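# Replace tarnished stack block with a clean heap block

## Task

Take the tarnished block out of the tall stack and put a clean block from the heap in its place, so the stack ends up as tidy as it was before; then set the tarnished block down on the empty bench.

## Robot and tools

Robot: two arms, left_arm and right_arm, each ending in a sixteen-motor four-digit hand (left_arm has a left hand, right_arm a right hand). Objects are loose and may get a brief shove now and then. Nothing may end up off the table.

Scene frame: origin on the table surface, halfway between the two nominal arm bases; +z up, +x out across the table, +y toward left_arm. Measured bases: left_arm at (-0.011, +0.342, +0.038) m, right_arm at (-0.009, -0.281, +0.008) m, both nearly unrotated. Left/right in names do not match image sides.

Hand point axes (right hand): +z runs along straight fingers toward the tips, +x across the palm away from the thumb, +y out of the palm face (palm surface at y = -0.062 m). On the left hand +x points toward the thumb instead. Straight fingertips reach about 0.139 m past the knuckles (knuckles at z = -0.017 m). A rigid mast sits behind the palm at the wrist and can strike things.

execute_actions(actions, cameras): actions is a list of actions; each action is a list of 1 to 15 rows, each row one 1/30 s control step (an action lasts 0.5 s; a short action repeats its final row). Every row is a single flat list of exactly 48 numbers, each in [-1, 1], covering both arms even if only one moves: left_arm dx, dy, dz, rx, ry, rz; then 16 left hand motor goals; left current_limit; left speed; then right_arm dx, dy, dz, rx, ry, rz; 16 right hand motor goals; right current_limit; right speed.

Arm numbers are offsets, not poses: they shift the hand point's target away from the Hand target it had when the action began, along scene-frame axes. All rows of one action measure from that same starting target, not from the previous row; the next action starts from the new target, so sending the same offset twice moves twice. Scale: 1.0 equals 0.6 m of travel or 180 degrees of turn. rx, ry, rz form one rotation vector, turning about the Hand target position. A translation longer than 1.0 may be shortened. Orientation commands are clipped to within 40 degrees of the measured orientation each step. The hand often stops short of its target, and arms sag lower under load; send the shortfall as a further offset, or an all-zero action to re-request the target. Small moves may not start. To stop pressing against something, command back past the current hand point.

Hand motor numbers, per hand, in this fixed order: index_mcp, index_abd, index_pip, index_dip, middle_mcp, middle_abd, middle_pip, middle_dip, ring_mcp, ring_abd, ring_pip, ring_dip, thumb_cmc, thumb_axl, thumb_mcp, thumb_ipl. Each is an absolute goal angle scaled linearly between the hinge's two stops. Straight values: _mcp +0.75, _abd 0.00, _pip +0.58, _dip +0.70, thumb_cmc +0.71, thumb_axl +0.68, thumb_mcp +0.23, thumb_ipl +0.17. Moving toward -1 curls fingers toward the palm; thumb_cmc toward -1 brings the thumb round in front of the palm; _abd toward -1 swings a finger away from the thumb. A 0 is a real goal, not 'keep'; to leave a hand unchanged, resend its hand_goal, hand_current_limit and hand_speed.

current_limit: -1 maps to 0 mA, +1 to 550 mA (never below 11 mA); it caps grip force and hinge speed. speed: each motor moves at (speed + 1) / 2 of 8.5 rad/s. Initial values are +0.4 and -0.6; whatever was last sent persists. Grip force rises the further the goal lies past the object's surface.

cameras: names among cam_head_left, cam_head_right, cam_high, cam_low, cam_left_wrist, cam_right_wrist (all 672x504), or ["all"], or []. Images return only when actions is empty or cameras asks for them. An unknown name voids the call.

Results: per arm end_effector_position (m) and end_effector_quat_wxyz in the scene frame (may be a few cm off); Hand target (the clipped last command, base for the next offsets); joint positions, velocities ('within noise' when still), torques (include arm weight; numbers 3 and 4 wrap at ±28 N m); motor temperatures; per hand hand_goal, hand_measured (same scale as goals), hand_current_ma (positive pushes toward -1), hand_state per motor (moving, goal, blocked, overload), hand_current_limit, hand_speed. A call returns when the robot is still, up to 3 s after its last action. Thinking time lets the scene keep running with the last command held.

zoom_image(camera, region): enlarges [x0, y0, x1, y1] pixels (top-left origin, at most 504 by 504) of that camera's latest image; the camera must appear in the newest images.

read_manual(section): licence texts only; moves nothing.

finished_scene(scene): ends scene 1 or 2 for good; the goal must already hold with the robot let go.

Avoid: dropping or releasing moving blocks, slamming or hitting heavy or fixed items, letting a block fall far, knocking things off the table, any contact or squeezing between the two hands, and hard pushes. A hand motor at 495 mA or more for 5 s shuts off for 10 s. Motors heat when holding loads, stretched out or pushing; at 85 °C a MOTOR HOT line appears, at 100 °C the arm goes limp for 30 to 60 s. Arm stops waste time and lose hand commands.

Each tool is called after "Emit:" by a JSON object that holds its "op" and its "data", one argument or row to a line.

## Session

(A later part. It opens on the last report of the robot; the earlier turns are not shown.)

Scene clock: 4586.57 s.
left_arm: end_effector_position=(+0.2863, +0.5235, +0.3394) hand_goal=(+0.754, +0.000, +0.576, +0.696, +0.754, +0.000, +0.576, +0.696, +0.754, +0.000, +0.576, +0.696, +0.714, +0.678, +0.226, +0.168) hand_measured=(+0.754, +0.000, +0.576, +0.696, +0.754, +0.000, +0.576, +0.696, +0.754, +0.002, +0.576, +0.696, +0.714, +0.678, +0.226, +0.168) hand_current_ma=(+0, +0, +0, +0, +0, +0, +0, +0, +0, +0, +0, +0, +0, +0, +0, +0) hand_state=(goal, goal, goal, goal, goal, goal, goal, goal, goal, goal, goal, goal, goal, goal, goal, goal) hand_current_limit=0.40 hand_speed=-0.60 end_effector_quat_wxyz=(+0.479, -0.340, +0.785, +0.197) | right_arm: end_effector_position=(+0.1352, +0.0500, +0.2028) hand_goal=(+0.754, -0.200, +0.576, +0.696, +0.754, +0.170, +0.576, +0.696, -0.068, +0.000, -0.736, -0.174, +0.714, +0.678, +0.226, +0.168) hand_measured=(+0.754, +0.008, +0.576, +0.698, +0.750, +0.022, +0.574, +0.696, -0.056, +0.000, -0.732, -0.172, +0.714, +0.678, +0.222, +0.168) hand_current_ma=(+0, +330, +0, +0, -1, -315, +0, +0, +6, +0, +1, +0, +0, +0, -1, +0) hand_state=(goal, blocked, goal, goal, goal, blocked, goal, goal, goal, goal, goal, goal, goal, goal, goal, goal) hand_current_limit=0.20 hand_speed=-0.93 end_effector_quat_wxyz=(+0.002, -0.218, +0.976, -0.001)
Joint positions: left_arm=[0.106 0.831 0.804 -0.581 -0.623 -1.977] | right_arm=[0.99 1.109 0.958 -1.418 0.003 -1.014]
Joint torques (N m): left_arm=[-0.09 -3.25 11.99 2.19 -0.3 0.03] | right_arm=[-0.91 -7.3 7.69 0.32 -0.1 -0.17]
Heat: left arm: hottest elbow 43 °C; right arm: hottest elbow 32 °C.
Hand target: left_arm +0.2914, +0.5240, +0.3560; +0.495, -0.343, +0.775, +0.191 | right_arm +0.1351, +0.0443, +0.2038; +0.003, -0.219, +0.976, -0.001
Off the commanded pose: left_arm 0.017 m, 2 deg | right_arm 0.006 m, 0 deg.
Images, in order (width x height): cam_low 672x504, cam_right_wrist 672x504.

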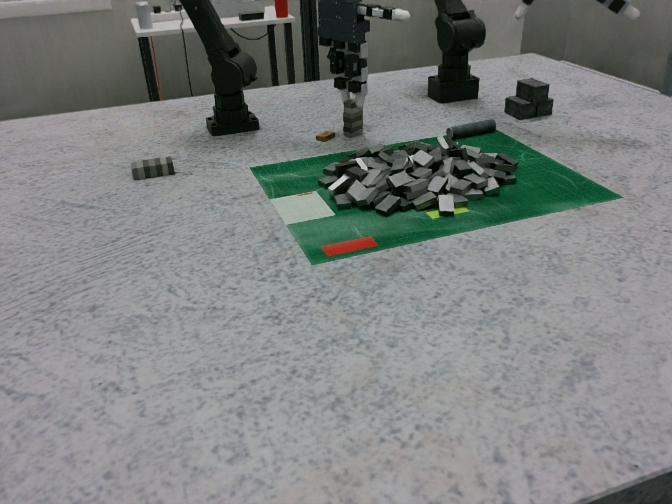

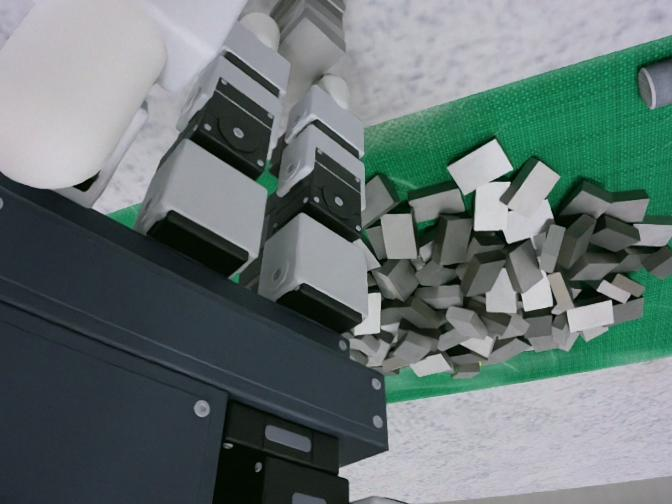

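Emit:
{"op": "execute_actions", "data": {
  "actions": [
    [[0,0,0,0,0,0,0.754,0,0.576,0.696,0.754,0,0.576,0.696,0.754,0,0.576,0.696,0.714,0.678,0.226,0.168,0.4,-0.6,0,0,0,0,0,0,0.754,-0.05,0.576,0.696,0.754,0.05,0.576,0.696,-0.068,0,-0.737,-0.174,0.714,0.678,0.226,0.168,0.2,-0.96]]
  ]
}}

Emit:
{"op": "execute_actions", "data": {
  "actions": [
    [[0,0,0,0,0,0,0.754,0,0.576,0.696,0.754,0,0.576,0.696,0.754,0,0.576,0.696,0.714,0.678,0.226,0.168,0.4,-0.6,0,0,0,0,0,0,0.754,0.0,0.576,0.696,0.754,0.028,0.576,0.696,-0.068,0,-0.737,-0.174,0.714,0.678,0.226,0.168,0.2,-0.97]]
  ],
  "cameras": ["cam_low","cam_right_wrist"]
}}

Emit:
{"op": "zoom_image", "data": {
  "camera": "cam_low",
  "region": [340, 95, 366, 121]
}}

Emit:
{"op": "zoom_image", "data": {
  "camera": "cam_right_wrist",
  "region": [295, 0, 355, 60]
}}

Scene clock: 4600.47 s.
left_arm: end_effector_position=(+0.2863, +0.5235, +0.3394) hand_goal=(+0.754, +0.000, +0.576, +0.696, +0.754, +0.000, +0.576, +0.696, +0.754, +0.000, +0.576, +0.696, +0.714, +0.678, +0.226, +0.168) hand_measured=(+0.754, +0.000, +0.576, +0.696, +0.754, +0.000, +0.576, +0.696, +0.754, +0.002, +0.576, +0.696, +0.714, +0.678, +0.226, +0.168) hand_current_ma=(+0, +0, +0, +0, +0, +0, +0, +0, +0, +0, +0, +0, +0, +0, +0, +0) hand_state=(goal, goal, goal, goal, goal, goal, goal, goal, goal, goal, goal, goal, goal, goal, goal, goal) hand_current_limit=0.40 hand_speed=-0.60 end_effector_quat_wxyz=(+0.479, -0.340, +0.785, +0.197) | right_arm: end_effector_position=(+0.1352, +0.0500, +0.2028) hand_goal=(+0.754, -0.050, +0.576, +0.696, +0.754, +0.050, +0.576, +0.696, -0.068, +0.000, -0.736, -0.174, +0.714, +0.678, +0.226, +0.168) hand_measured=(+0.754, +0.010, +0.576, +0.698, +0.750, +0.012, +0.574, +0.696, -0.056, +0.000, -0.732, -0.172, +0.714, +0.678, +0.222, +0.168) hand_current_ma=(+0, +65, +0, +0, -1, -30, +0, +0, +6, +0, +1, +0, +0, +0, -1, +0) hand_state=(goal, blocked, goal, goal, goal, blocked, goal, goal, goal, goal, goal, goal, goal, goal, goal, goal) hand_current_limit=0.20 hand_speed=-0.96 end_effector_quat_wxyz=(+0.002, -0.218, +0.976, -0.001)
Joint positions: left_arm=[0.106 0.831 0.804 -0.581 -0.623 -1.977] | right_arm=[0.99 1.109 0.958 -1.418 0.003 -1.014]
Joint torques (N m): left_arm=[-0.03 -3.19 11.99 2.19 -0.31 0.02] | right_arm=[-0.91 -7.3 7.68 0.31 -0.1 -0.17]
Heat: left arm: hottest elbow 43 °C; right arm: hottest elbow 33 °C.
Hand target: left_arm +0.2914, +0.5240, +0.3560; +0.495, -0.343, +0.775, +0.191 | right_arm +0.1351, +0.0443, +0.2038; +0.003, -0.219, +0.976, -0.001
Off the commanded pose: left_arm 0.017 m, 2 deg | right_arm 0.006 m, 0 deg.

Scene clock: 4601.17 s.
left_arm: end_effector_position=(+0.2863, +0.5235, +0.3394) hand_goal=(+0.754, +0.000, +0.576, +0.696, +0.754, +0.000, +0.576, +0.696, +0.754, +0.000, +0.576, +0.696, +0.714, +0.678, +0.226, +0.168) hand_measured=(+0.754, +0.000, +0.576, +0.696, +0.754, +0.000, +0.576, +0.696, +0.754, +0.002, +0.576, +0.696, +0.714, +0.678, +0.226, +0.168) hand_current_ma=(+0, +0, +0, +0, +0, +0, +0, +0, +0, +0, +0, +0, +0, +0, +0, +0) hand_state=(goal, goal, goal, goal, goal, goal, goal, goal, goal, goal, goal, goal, goal, goal, goal, goal) hand_current_limit=0.40 hand_speed=-0.60 end_effector_quat_wxyz=(+0.479, -0.340, +0.785, +0.197) | right_arm: end_effector_position=(+0.1352, +0.0500, +0.2028) hand_goal=(+0.754, +0.000, +0.576, +0.696, +0.754, +0.028, +0.576, +0.696, -0.068, +0.000, -0.736, -0.174, +0.714, +0.678, +0.226, +0.168) hand_measured=(+0.754, +0.012, +0.576, +0.698, +0.750, +0.006, +0.574, +0.696, -0.056, +0.000, -0.732, -0.172, +0.714, +0.678, +0.222, +0.168) hand_current_ma=(+0, +4, +0, +0, -1, -11, +0, +0, +6, +0, +1, +0, +0, +0, -1, +0) hand_state=(goal, goal, goal, goal, goal, blocked, goal, goal, goal, goal, goal, goal, goal, goal, goal, goal) hand_current_limit=0.20 hand_speed=-0.97 end_effector_quat_wxyz=(+0.002, -0.218, +0.976, -0.001)
Joint positions: left_arm=[0.106 0.831 0.804 -0.581 -0.623 -1.977] | right_arm=[0.99 1.109 0.958 -1.418 0.003 -1.014]
Joint torques (N m): left_arm=[-0.15 -3.19 11.99 2.21 -0.3 0.03] | right_arm=[-0.91 -7.24 7.68 0.31 -0.1 -0.17]
Heat: left arm: hottest elbow 43 °C; right arm: hottest elbow 33 °C.
Hand target: left_arm +0.2914, +0.5240, +0.3560; +0.495, -0.343, +0.775, +0.191 | right_arm +0.1351, +0.0443, +0.2038; +0.003, -0.219, +0.976, -0.001
Off the commanded pose: left_arm 0.017 m, 2 deg | right_arm 0.006 m, 0 deg.
Images, in order (width x height): cam_low 672x504, cam_right_wrist 672x504.

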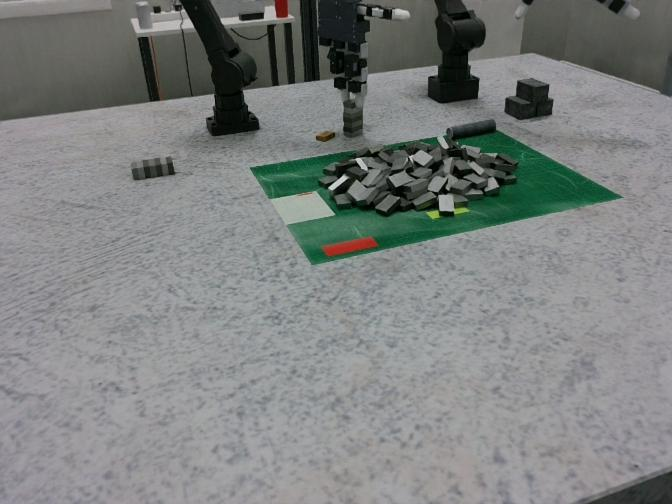

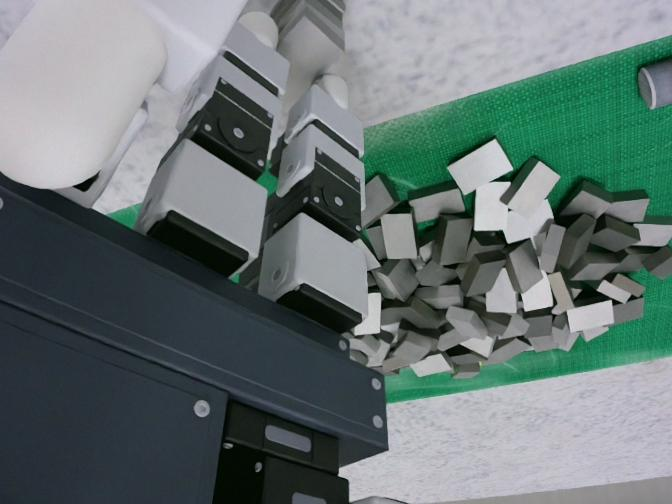

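Scaled by 19.385 from the camera's 672x504 image, which has a finer 960x720 frame.

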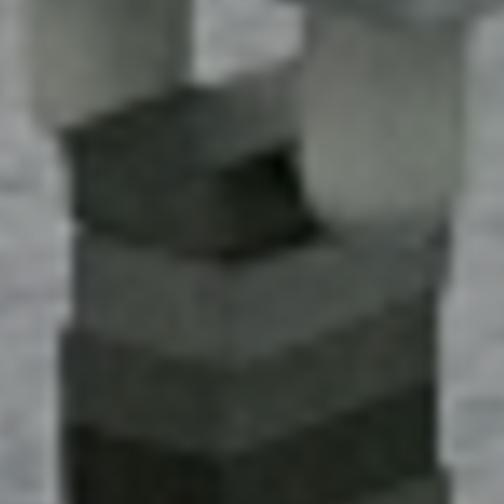

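Scaled by 8.400 from the camera's 672x504 image, which has a finer 960x720 frame.

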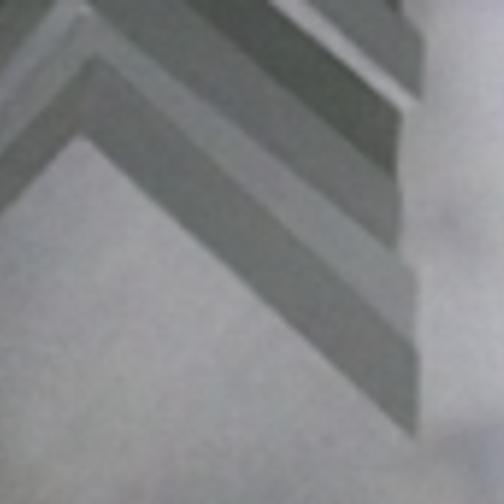

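Emit:
{"op": "execute_actions", "data": {
  "actions": [
    [[0,0,0,0,0,0,0.754,0,0.576,0.696,0.754,0,0.576,0.696,0.754,0,0.576,0.696,0.714,0.678,0.226,0.168,0.4,-0.6,0,0,0,0,0,0,0.754,0.03,0.576,0.696,0.754,0.0,0.576,0.696,-0.068,0,-0.737,-0.174,0.714,0.678,0.226,0.168,0.2,-0.97]],
    [[0,0,0,0,0,0,0.754,0,0.576,0.696,0.754,0,0.576,0.696,0.754,0,0.576,0.696,0.714,0.678,0.226,0.168,0.4,-0.6,0,0,0,0,0,0,0.754,0.05,0.576,0.696,0.754,-0.02,0.576,0.696,-0.068,0,-0.737,-0.174,0.714,0.678,0.226,0.168,0.2,-0.96]]
  ],
  "cameras": ["cam_low","cam_right_wrist"]
}}

Emit:
{"op": "zoom_image", "data": {
  "camera": "cam_low",
  "region": [340, 95, 366, 121]
}}

Emit:
{"op": "zoom_image", "data": {
  "camera": "cam_right_wrist",
  "region": [265, 0, 375, 110]
}}

Scene clock: 4616.20 s.
left_arm: end_effector_position=(+0.2863, +0.5235, +0.3394) hand_goal=(+0.754, +0.000, +0.576, +0.696, +0.754, +0.000, +0.576, +0.696, +0.754, +0.000, +0.576, +0.696, +0.714, +0.678, +0.226, +0.168) hand_measured=(+0.754, +0.000, +0.576, +0.696, +0.754, +0.000, +0.576, +0.696, +0.754, +0.002, +0.576, +0.696, +0.714, +0.678, +0.226, +0.168) hand_current_ma=(+0, +0, +0, +0, +0, +0, +0, +0, +0, +0, +0, +0, +0, +0, +0, +0) hand_state=(goal, goal, goal, goal, goal, goal, goal, goal, goal, goal, goal, goal, goal, goal, goal, goal) hand_current_limit=0.40 hand_speed=-0.60 end_effector_quat_wxyz=(+0.479, -0.340, +0.785, +0.197) | right_arm: end_effector_position=(+0.1351, +0.0499, +0.2033) hand_goal=(+0.754, +0.050, +0.576, +0.696, +0.754, -0.020, +0.576, +0.696, -0.068, +0.000, -0.736, -0.174, +0.714, +0.678, +0.226, +0.168) hand_measured=(+0.754, +0.046, +0.576, +0.698, +0.750, -0.016, +0.574, +0.696, -0.056, +0.000, -0.732, -0.172, +0.714, +0.678, +0.222, +0.168) hand_current_ma=(+0, +0, +0, +0, -1, +1, +0, +0, +6, +0, +1, +0, +0, +0, -1, +0) hand_state=(goal, goal, goal, goal, goal, goal, goal, goal, goal, goal, goal, goal, goal, goal, goal, goal) hand_current_limit=0.20 hand_speed=-0.96 end_effector_quat_wxyz=(+0.002, -0.218, +0.976, +0.000)
Joint positions: left_arm=[0.106 0.831 0.804 -0.581 -0.623 -1.977] | right_arm=[0.99 1.108 0.958 -1.418 0.003 -1.014]
Joint torques (N m): left_arm=[-0.09 -3.19 12 2.19 -0.31 0.03] | right_arm=[-0.91 -7.12 7.68 0.32 -0.11 -0.17]
Heat: left arm: hottest elbow 43 °C; right arm: hottest elbow 33 °C.
Hand target: left_arm +0.2914, +0.5240, +0.3560; +0.495, -0.343, +0.775, +0.191 | right_arm +0.1351, +0.0443, +0.2038; +0.003, -0.219, +0.976, -0.001
Off the commanded pose: left_arm 0.017 m, 2 deg | right_arm 0.006 m, 0 deg.
Images, in order (width x height): cam_low 672x504, cam_right_wrist 672x504.

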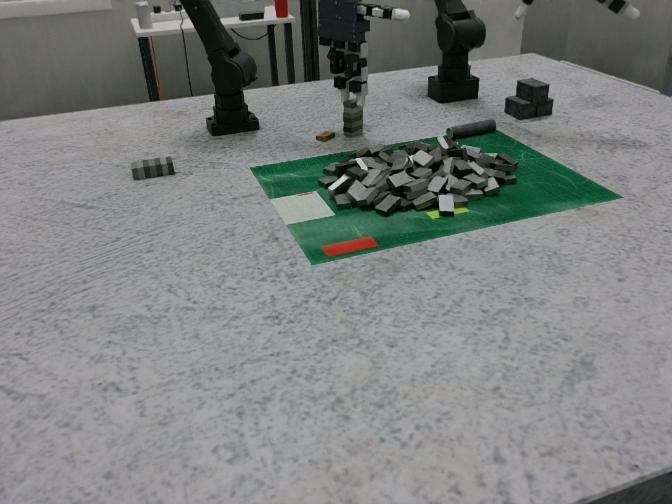

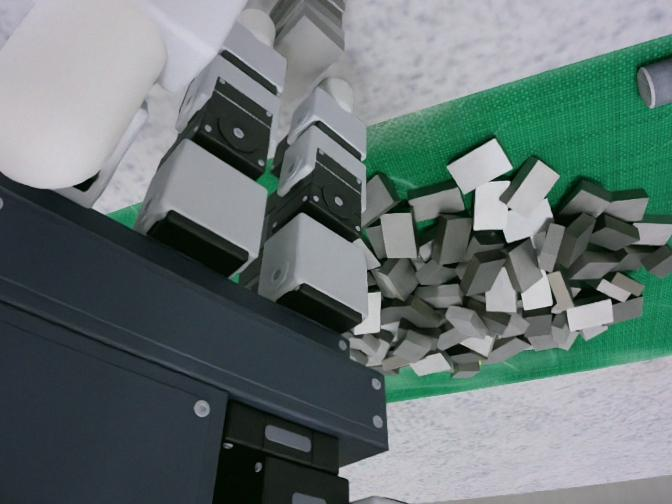

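Scaled by 19.385 from the camera's 672x504 image, which has a finer 960x720 frame.

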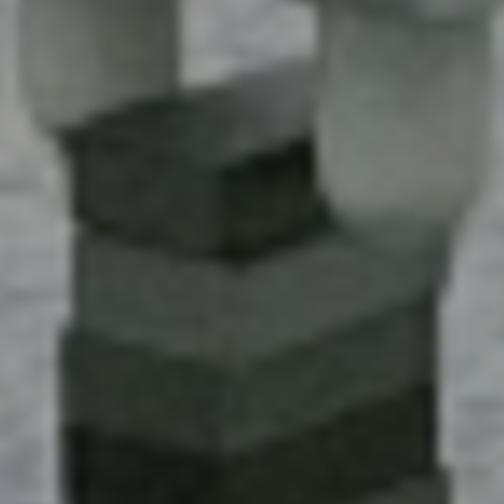

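Scaled by 4.582 from the camera's 672x504 image, which has a finer 960x720 frame.

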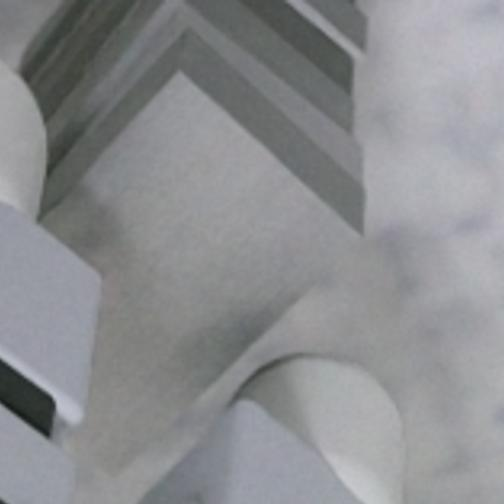

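Emit:
{"op": "execute_actions", "data": {
  "actions": [
    [[0,0,0,0,0,0,0.754,0,0.576,0.696,0.754,0,0.576,0.696,0.754,0,0.576,0.696,0.714,0.678,0.226,0.168,0.4,-0.6,0,0.003,0,0,0,0,0.754,0.1,0.576,0.696,0.754,-0.08,0.576,0.696,-0.068,0,-0.737,-0.174,0.714,0.678,0.226,0.168,0.2,-0.95]],
    [[0,0,0,0,0,0,0.754,0,0.576,0.696,0.754,0,0.576,0.696,0.754,0,0.576,0.696,0.714,0.678,0.226,0.168,0.4,-0.6,0,0.002,0,0,0,0,0.754,0.13,0.576,0.696,0.754,-0.12,0.576,0.696,-0.068,0,-0.737,-0.174,0.714,0.678,0.226,0.168,0.2,-0.93]]
  ]
}}

Emit:
{"op": "execute_actions", "data": {
  "actions": [
    [[0,0,0,0,0,0,0.754,0,0.576,0.696,0.754,0,0.576,0.696,0.754,0,0.576,0.696,0.714,0.678,0.226,0.168,0.4,-0.6,0.0147,0.0222,0.075,0.0184,-0.0121,0,0.754,0.13,0.576,0.696,0.754,-0.12,0.576,0.696,-0.068,0,-0.737,-0.174,0.714,0.678,0.226,0.168,0.2,-0.93]]
  ],
  "cameras": ["cam_low","cam_right_wrist"]
}}

Emit:
{"op": "zoom_image", "data": {
  "camera": "cam_low",
  "region": [335, 86, 370, 128]
}}

Scene clock: 4636.30 s.
left_arm: end_effector_position=(+0.2863, +0.5235, +0.3394) hand_goal=(+0.754, +0.000, +0.576, +0.696, +0.754, +0.000, +0.576, +0.696, +0.754, +0.000, +0.576, +0.696, +0.714, +0.678, +0.226, +0.168) hand_measured=(+0.754, +0.000, +0.576, +0.696, +0.754, +0.000, +0.576, +0.696, +0.754, +0.002, +0.576, +0.696, +0.714, +0.678, +0.226, +0.168) hand_current_ma=(+0, +0, +0, +0, +0, +0, +0, +0, +0, +0, +0, +0, +0, +0, +0, +0) hand_state=(goal, goal, goal, goal, goal, goal, goal, goal, goal, goal, goal, goal, goal, goal, goal, goal) hand_current_limit=0.40 hand_speed=-0.60 end_effector_quat_wxyz=(+0.479, -0.340, +0.785, +0.197) | right_arm: end_effector_position=(+0.1351, +0.0499, +0.2033) hand_goal=(+0.754, +0.130, +0.576, +0.696, +0.754, -0.120, +0.576, +0.696, -0.068, +0.000, -0.736, -0.174, +0.714, +0.678, +0.226, +0.168) hand_measured=(+0.754, +0.126, +0.576, +0.698, +0.750, -0.116, +0.574, +0.696, -0.056, +0.000, -0.732, -0.172, +0.714, +0.678, +0.222, +0.168) hand_current_ma=(+0, -1, +0, +0, -1, +1, +0, +0, +6, +0, +1, +0, +0, +0, -1, +0) hand_state=(goal, goal, goal, goal, goal, goal, goal, goal, goal, goal, goal, goal, goal, goal, goal, goal) hand_current_limit=0.20 hand_speed=-0.93 end_effector_quat_wxyz=(+0.002, -0.218, +0.976, +0.000)
Joint positions: left_arm=[0.106 0.831 0.804 -0.581 -0.623 -1.977] | right_arm=[0.99 1.108 0.958 -1.418 0.003 -1.014]
Joint torques (N m): left_arm=[-0.09 -3.25 11.96 2.19 -0.3 0.03] | right_arm=[-0.44 -6.53 8.09 0.39 -0.11 -0.12]
Heat: left arm: hottest elbow 43 °C; right arm: hottest elbow 34 °C.
Hand target: left_arm +0.2914, +0.5240, +0.3560; +0.495, -0.343, +0.775, +0.191 | right_arm +0.1351, +0.0473, +0.2038; +0.003, -0.219, +0.976, -0.001
Off the commanded pose: left_arm 0.017 m, 2 deg | right_arm 0.003 m, 0 deg.

Scene clock: 4637.00 s.
left_arm: end_effector_position=(+0.2863, +0.5235, +0.3394) hand_goal=(+0.754, +0.000, +0.576, +0.696, +0.754, +0.000, +0.576, +0.696, +0.754, +0.000, +0.576, +0.696, +0.714, +0.678, +0.226, +0.168) hand_measured=(+0.754, +0.000, +0.576, +0.696, +0.754, +0.000, +0.576, +0.696, +0.754, +0.002, +0.576, +0.696, +0.714, +0.678, +0.226, +0.168) hand_current_ma=(+0, +0, +0, +0, +0, +0, +0, +0, +0, +0, +0, +0, +0, +0, +0, +0) hand_state=(goal, goal, goal, goal, goal, goal, goal, goal, goal, goal, goal, goal, goal, goal, goal, goal) hand_current_limit=0.40 hand_speed=-0.60 end_effector_quat_wxyz=(+0.479, -0.340, +0.785, +0.197) | right_arm: end_effector_position=(+0.1351, +0.0498, +0.2200) hand_goal=(+0.754, +0.130, +0.576, +0.696, +0.754, -0.120, +0.576, +0.696, -0.068, +0.000, -0.736, -0.174, +0.714, +0.678, +0.226, +0.168) hand_measured=(+0.754, +0.126, +0.576, +0.698, +0.750, -0.116, +0.574, +0.696, -0.056, +0.000, -0.732, -0.172, +0.714, +0.678, +0.222, +0.168) hand_current_ma=(+0, -1, +0, +0, -1, +1, +0, +0, +6, +0, +1, +0, +0, +0, -1, +0) hand_state=(goal, goal, goal, goal, goal, goal, goal, goal, goal, goal, goal, goal, goal, goal, goal, goal) hand_current_limit=0.20 hand_speed=-0.93 end_effector_quat_wxyz=(+0.007, -0.218, +0.976, +0.005)
Joint positions: left_arm=[0.106 0.831 0.804 -0.581 -0.623 -1.977] | right_arm=[0.99 1.092 0.988 -1.45 0.003 -1.014]
Joint torques (N m): left_arm=[-0.09 -3.25 12 2.19 -0.31 0.03] | right_arm=[-0.5 -6.48 13.29 0.1 -0.09 -0.12]
Heat: left arm: hottest elbow 43 °C; right arm: hottest elbow 34 °C.
Hand target: left_arm +0.2914, +0.5240, +0.3560; +0.495, -0.343, +0.775, +0.191 | right_arm +0.1438, +0.0606, +0.2487; +0.027, -0.218, +0.975, +0.023
Off the commanded pose: left_arm 0.017 m, 2 deg | right_arm 0.032 m, 3 deg.
Images, in order (width x height): cam_low 672x504, cam_right_wrist 672x504.

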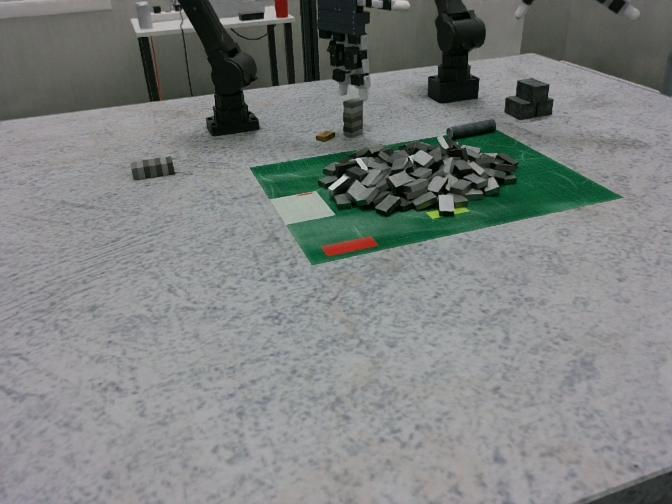

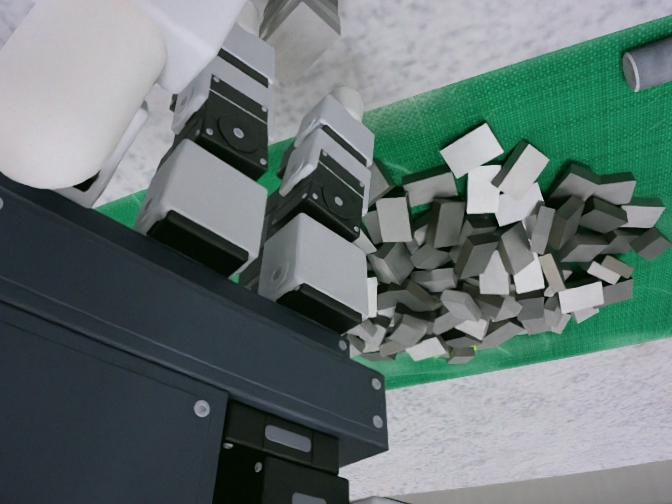

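Scaled by 12.000 from the camera's 672x504 image, which has a finer 960x720 frame.

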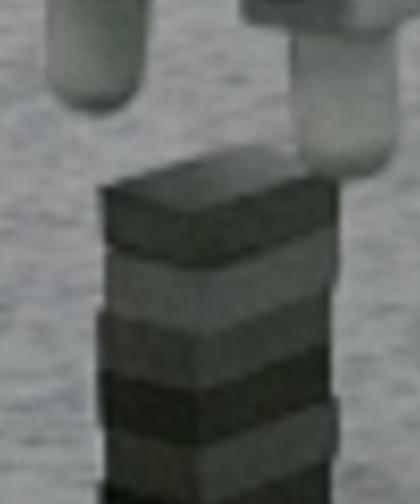

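Emit:
{"op": "execute_actions", "data": {
  "actions": [
    [[0,0,0,0,0,0,0.754,0,0.576,0.696,0.754,0,0.576,0.696,0.754,0,0.576,0.696,0.714,0.678,0.226,0.168,0.4,-0.6,0,0,0.055,0,0,0,0.754,0.13,0.576,0.696,0.754,-0.12,0.576,0.696,-0.068,0,-0.737,-0.174,0.714,0.678,0.226,0.168,0.2,-0.93]],
    [[0,0,0,0,0,0,0.754,0,0.576,0.696,0.754,0,0.576,0.696,0.754,0,0.576,0.696,0.714,0.678,0.226,0.168,0.4,-0.6,0,0,0.06,0,0,0,0.754,0.13,0.576,0.696,0.754,-0.12,0.576,0.696,-0.068,0,-0.737,-0.174,0.714,0.678,0.226,0.168,0.2,-0.93]]
  ]
}}

Emit:
{"op": "execute_actions", "data": {
  "actions": [
    [[0,0,0,0,0,0,0.754,0,0.576,0.696,0.754,0,0.576,0.696,0.754,0,0.576,0.696,0.714,0.678,0.226,0.168,0.4,-0.6,-0.04,-0.09,0.03,0,0,0,0.754,0.13,0.576,0.696,0.754,-0.12,0.576,0.696,-0.068,0,-0.737,-0.174,0.714,0.678,0.226,0.168,0.2,-0.93]],
    [[0,0,0,0,0,0,0.754,0,0.576,0.696,0.754,0,0.576,0.696,0.754,0,0.576,0.696,0.714,0.678,0.226,0.168,0.4,-0.6,-0.02,-0.09,0.03,0,0,0,0.754,0.13,0.576,0.696,0.754,-0.12,0.576,0.696,-0.068,0,-0.737,-0.174,0.714,0.678,0.226,0.168,0.2,-0.93]]
  ],
  "cameras": ["cam_low","cam_head_right"]
}}

Emit:
{"op": "zoom_image", "data": {
  "camera": "cam_low",
  "region": [310, 90, 370, 150]
}}

Emit:
{"op": "zoom_image", "data": {
  "camera": "cam_low",
  "region": [340, 95, 366, 140]
}}

Scene clock: 4652.07 s.
left_arm: end_effector_position=(+0.2863, +0.5235, +0.3394) hand_goal=(+0.754, +0.000, +0.576, +0.696, +0.754, +0.000, +0.576, +0.696, +0.754, +0.000, +0.576, +0.696, +0.714, +0.678, +0.226, +0.168) hand_measured=(+0.754, +0.000, +0.576, +0.696, +0.754, +0.000, +0.576, +0.696, +0.754, +0.002, +0.576, +0.696, +0.714, +0.678, +0.226, +0.168) hand_current_ma=(+0, +0, +0, +0, +0, +0, +0, +0, +0, +0, +0, +0, +0, +0, +0, +0) hand_state=(goal, goal, goal, goal, goal, goal, goal, goal, goal, goal, goal, goal, goal, goal, goal, goal) hand_current_limit=0.40 hand_speed=-0.60 end_effector_quat_wxyz=(+0.479, -0.340, +0.785, +0.197) | right_arm: end_effector_position=(+0.1367, +0.0522, +0.2935) hand_goal=(+0.754, +0.130, +0.576, +0.696, +0.754, -0.120, +0.576, +0.696, -0.068, +0.000, -0.736, -0.174, +0.714, +0.678, +0.226, +0.168) hand_measured=(+0.754, +0.126, +0.576, +0.698, +0.750, -0.116, +0.574, +0.696, -0.056, +0.000, -0.732, -0.172, +0.714, +0.678, +0.222, +0.168) hand_current_ma=(+0, -1, +0, +0, -1, +1, +0, +0, +6, +0, +1, +0, +0, +0, -1, +0) hand_state=(goal, goal, goal, goal, goal, goal, goal, goal, goal, goal, goal, goal, goal, goal, goal, goal) hand_current_limit=0.20 hand_speed=-0.93 end_effector_quat_wxyz=(+0.012, -0.218, +0.976, +0.010)
Joint positions: left_arm=[0.106 0.831 0.804 -0.581 -0.623 -1.977] | right_arm=[0.99 1.089 1.177 -1.628 0.003 -1.014]
Joint torques (N m): left_arm=[-0.03 -3.25 12 2.19 -0.3 0.03] | right_arm=[-0.44 -5.54 13.37 0.13 -0.1 -0.12]
Heat: left arm: hottest elbow 43 °C; right arm: hottest elbow 35 °C.
Hand target: left_arm +0.2914, +0.5240, +0.3560; +0.495, -0.343, +0.775, +0.191 | right_arm +0.1438, +0.0606, +0.3178; +0.027, -0.218, +0.975, +0.023
Off the commanded pose: left_arm 0.017 m, 2 deg | right_arm 0.027 m, 2 deg.

Scene clock: 4653.70 s.
left_arm: end_effector_position=(+0.2863, +0.5235, +0.3394) hand_goal=(+0.754, +0.000, +0.576, +0.696, +0.754, +0.000, +0.576, +0.696, +0.754, +0.000, +0.576, +0.696, +0.714, +0.678, +0.226, +0.168) hand_measured=(+0.754, +0.000, +0.576, +0.696, +0.754, +0.000, +0.576, +0.696, +0.754, +0.002, +0.576, +0.696, +0.714, +0.678, +0.226, +0.168) hand_current_ma=(+0, +0, +0, +0, +0, +0, +0, +0, +0, +0, +0, +0, +0, +0, +0, +0) hand_state=(goal, goal, goal, goal, goal, goal, goal, goal, goal, goal, goal, goal, goal, goal, goal, goal) hand_current_limit=0.40 hand_speed=-0.60 end_effector_quat_wxyz=(+0.479, -0.340, +0.785, +0.197) | right_arm: end_effector_position=(+0.1086, -0.0446, +0.3586) hand_goal=(+0.754, +0.130, +0.576, +0.696, +0.754, -0.120, +0.576, +0.696, -0.068, +0.000, -0.736, -0.174, +0.714, +0.678, +0.226, +0.168) hand_measured=(+0.754, +0.126, +0.576, +0.698, +0.752, -0.118, +0.574, +0.696, -0.056, +0.000, -0.732, -0.172, +0.714, +0.678, +0.222, +0.168) hand_current_ma=(+0, +0, +0, +0, +0, +0, +0, +0, +6, +0, +1, +0, +0, +0, -1, +0) hand_state=(goal, goal, goal, goal, goal, goal, goal, goal, goal, goal, goal, goal, goal, goal, goal, goal) hand_current_limit=0.20 hand_speed=-0.93 end_effector_quat_wxyz=(+0.097, -0.218, +0.967, +0.088)
Joint positions: left_arm=[0.106 0.831 0.804 -0.581 -0.623 -1.977] | right_arm=[0.81 0.727 1.104 -1.688 -0.037 -1.194]
Joint torques (N m): left_arm=[-0.15 -3.25 11.99 2.18 -0.31 0.02] | right_arm=[-0.97 -0.26 7.84 0.79 -0.32 -0.17]
Heat: left arm: hottest elbow 43 °C; right arm: hottest elbow 35 °C.
Hand target: left_arm +0.2914, +0.5240, +0.3560; +0.495, -0.343, +0.775, +0.191 | right_arm +0.1079, -0.0474, +0.3537; +0.027, -0.218, +0.975, +0.023
Off the commanded pose: left_arm 0.017 m, 2 deg | right_arm 0.006 m, 11 deg.
joint sent to its limit (right arm) — joint 4 (wrist pitch), lower limit. The joint targets are off in orientation, not in position.
Images, in order (width x height): cam_head_right 672x504, cam_low 672x504.

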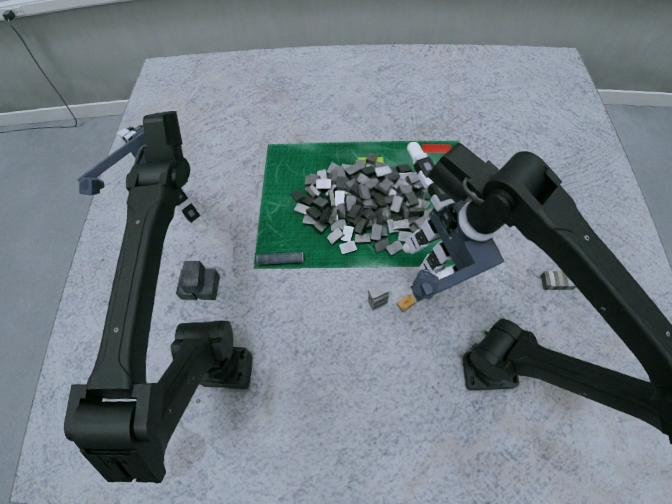

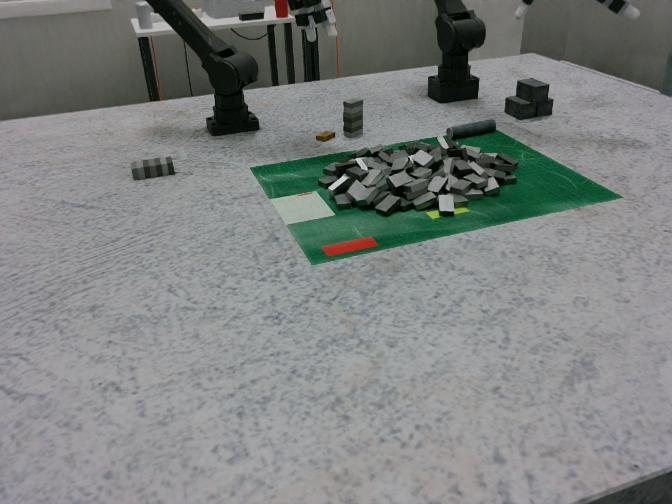

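Scaled by 8.400 from the camera's 672x504 image, which has a finer 960x720 frame.

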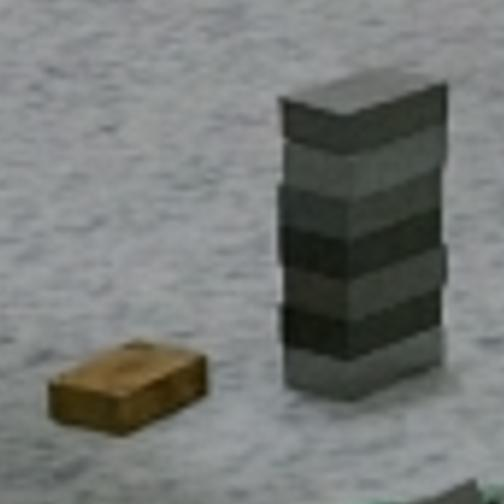

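Scaled by 11.200 from the camera's 672x504 image, which has a finer 960x720 frame.

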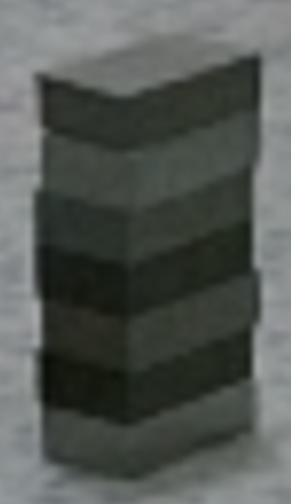

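Emit:
{"op": "finished_scene", "data": {
  "scene": 2
}}

The scene is finished: the task was done.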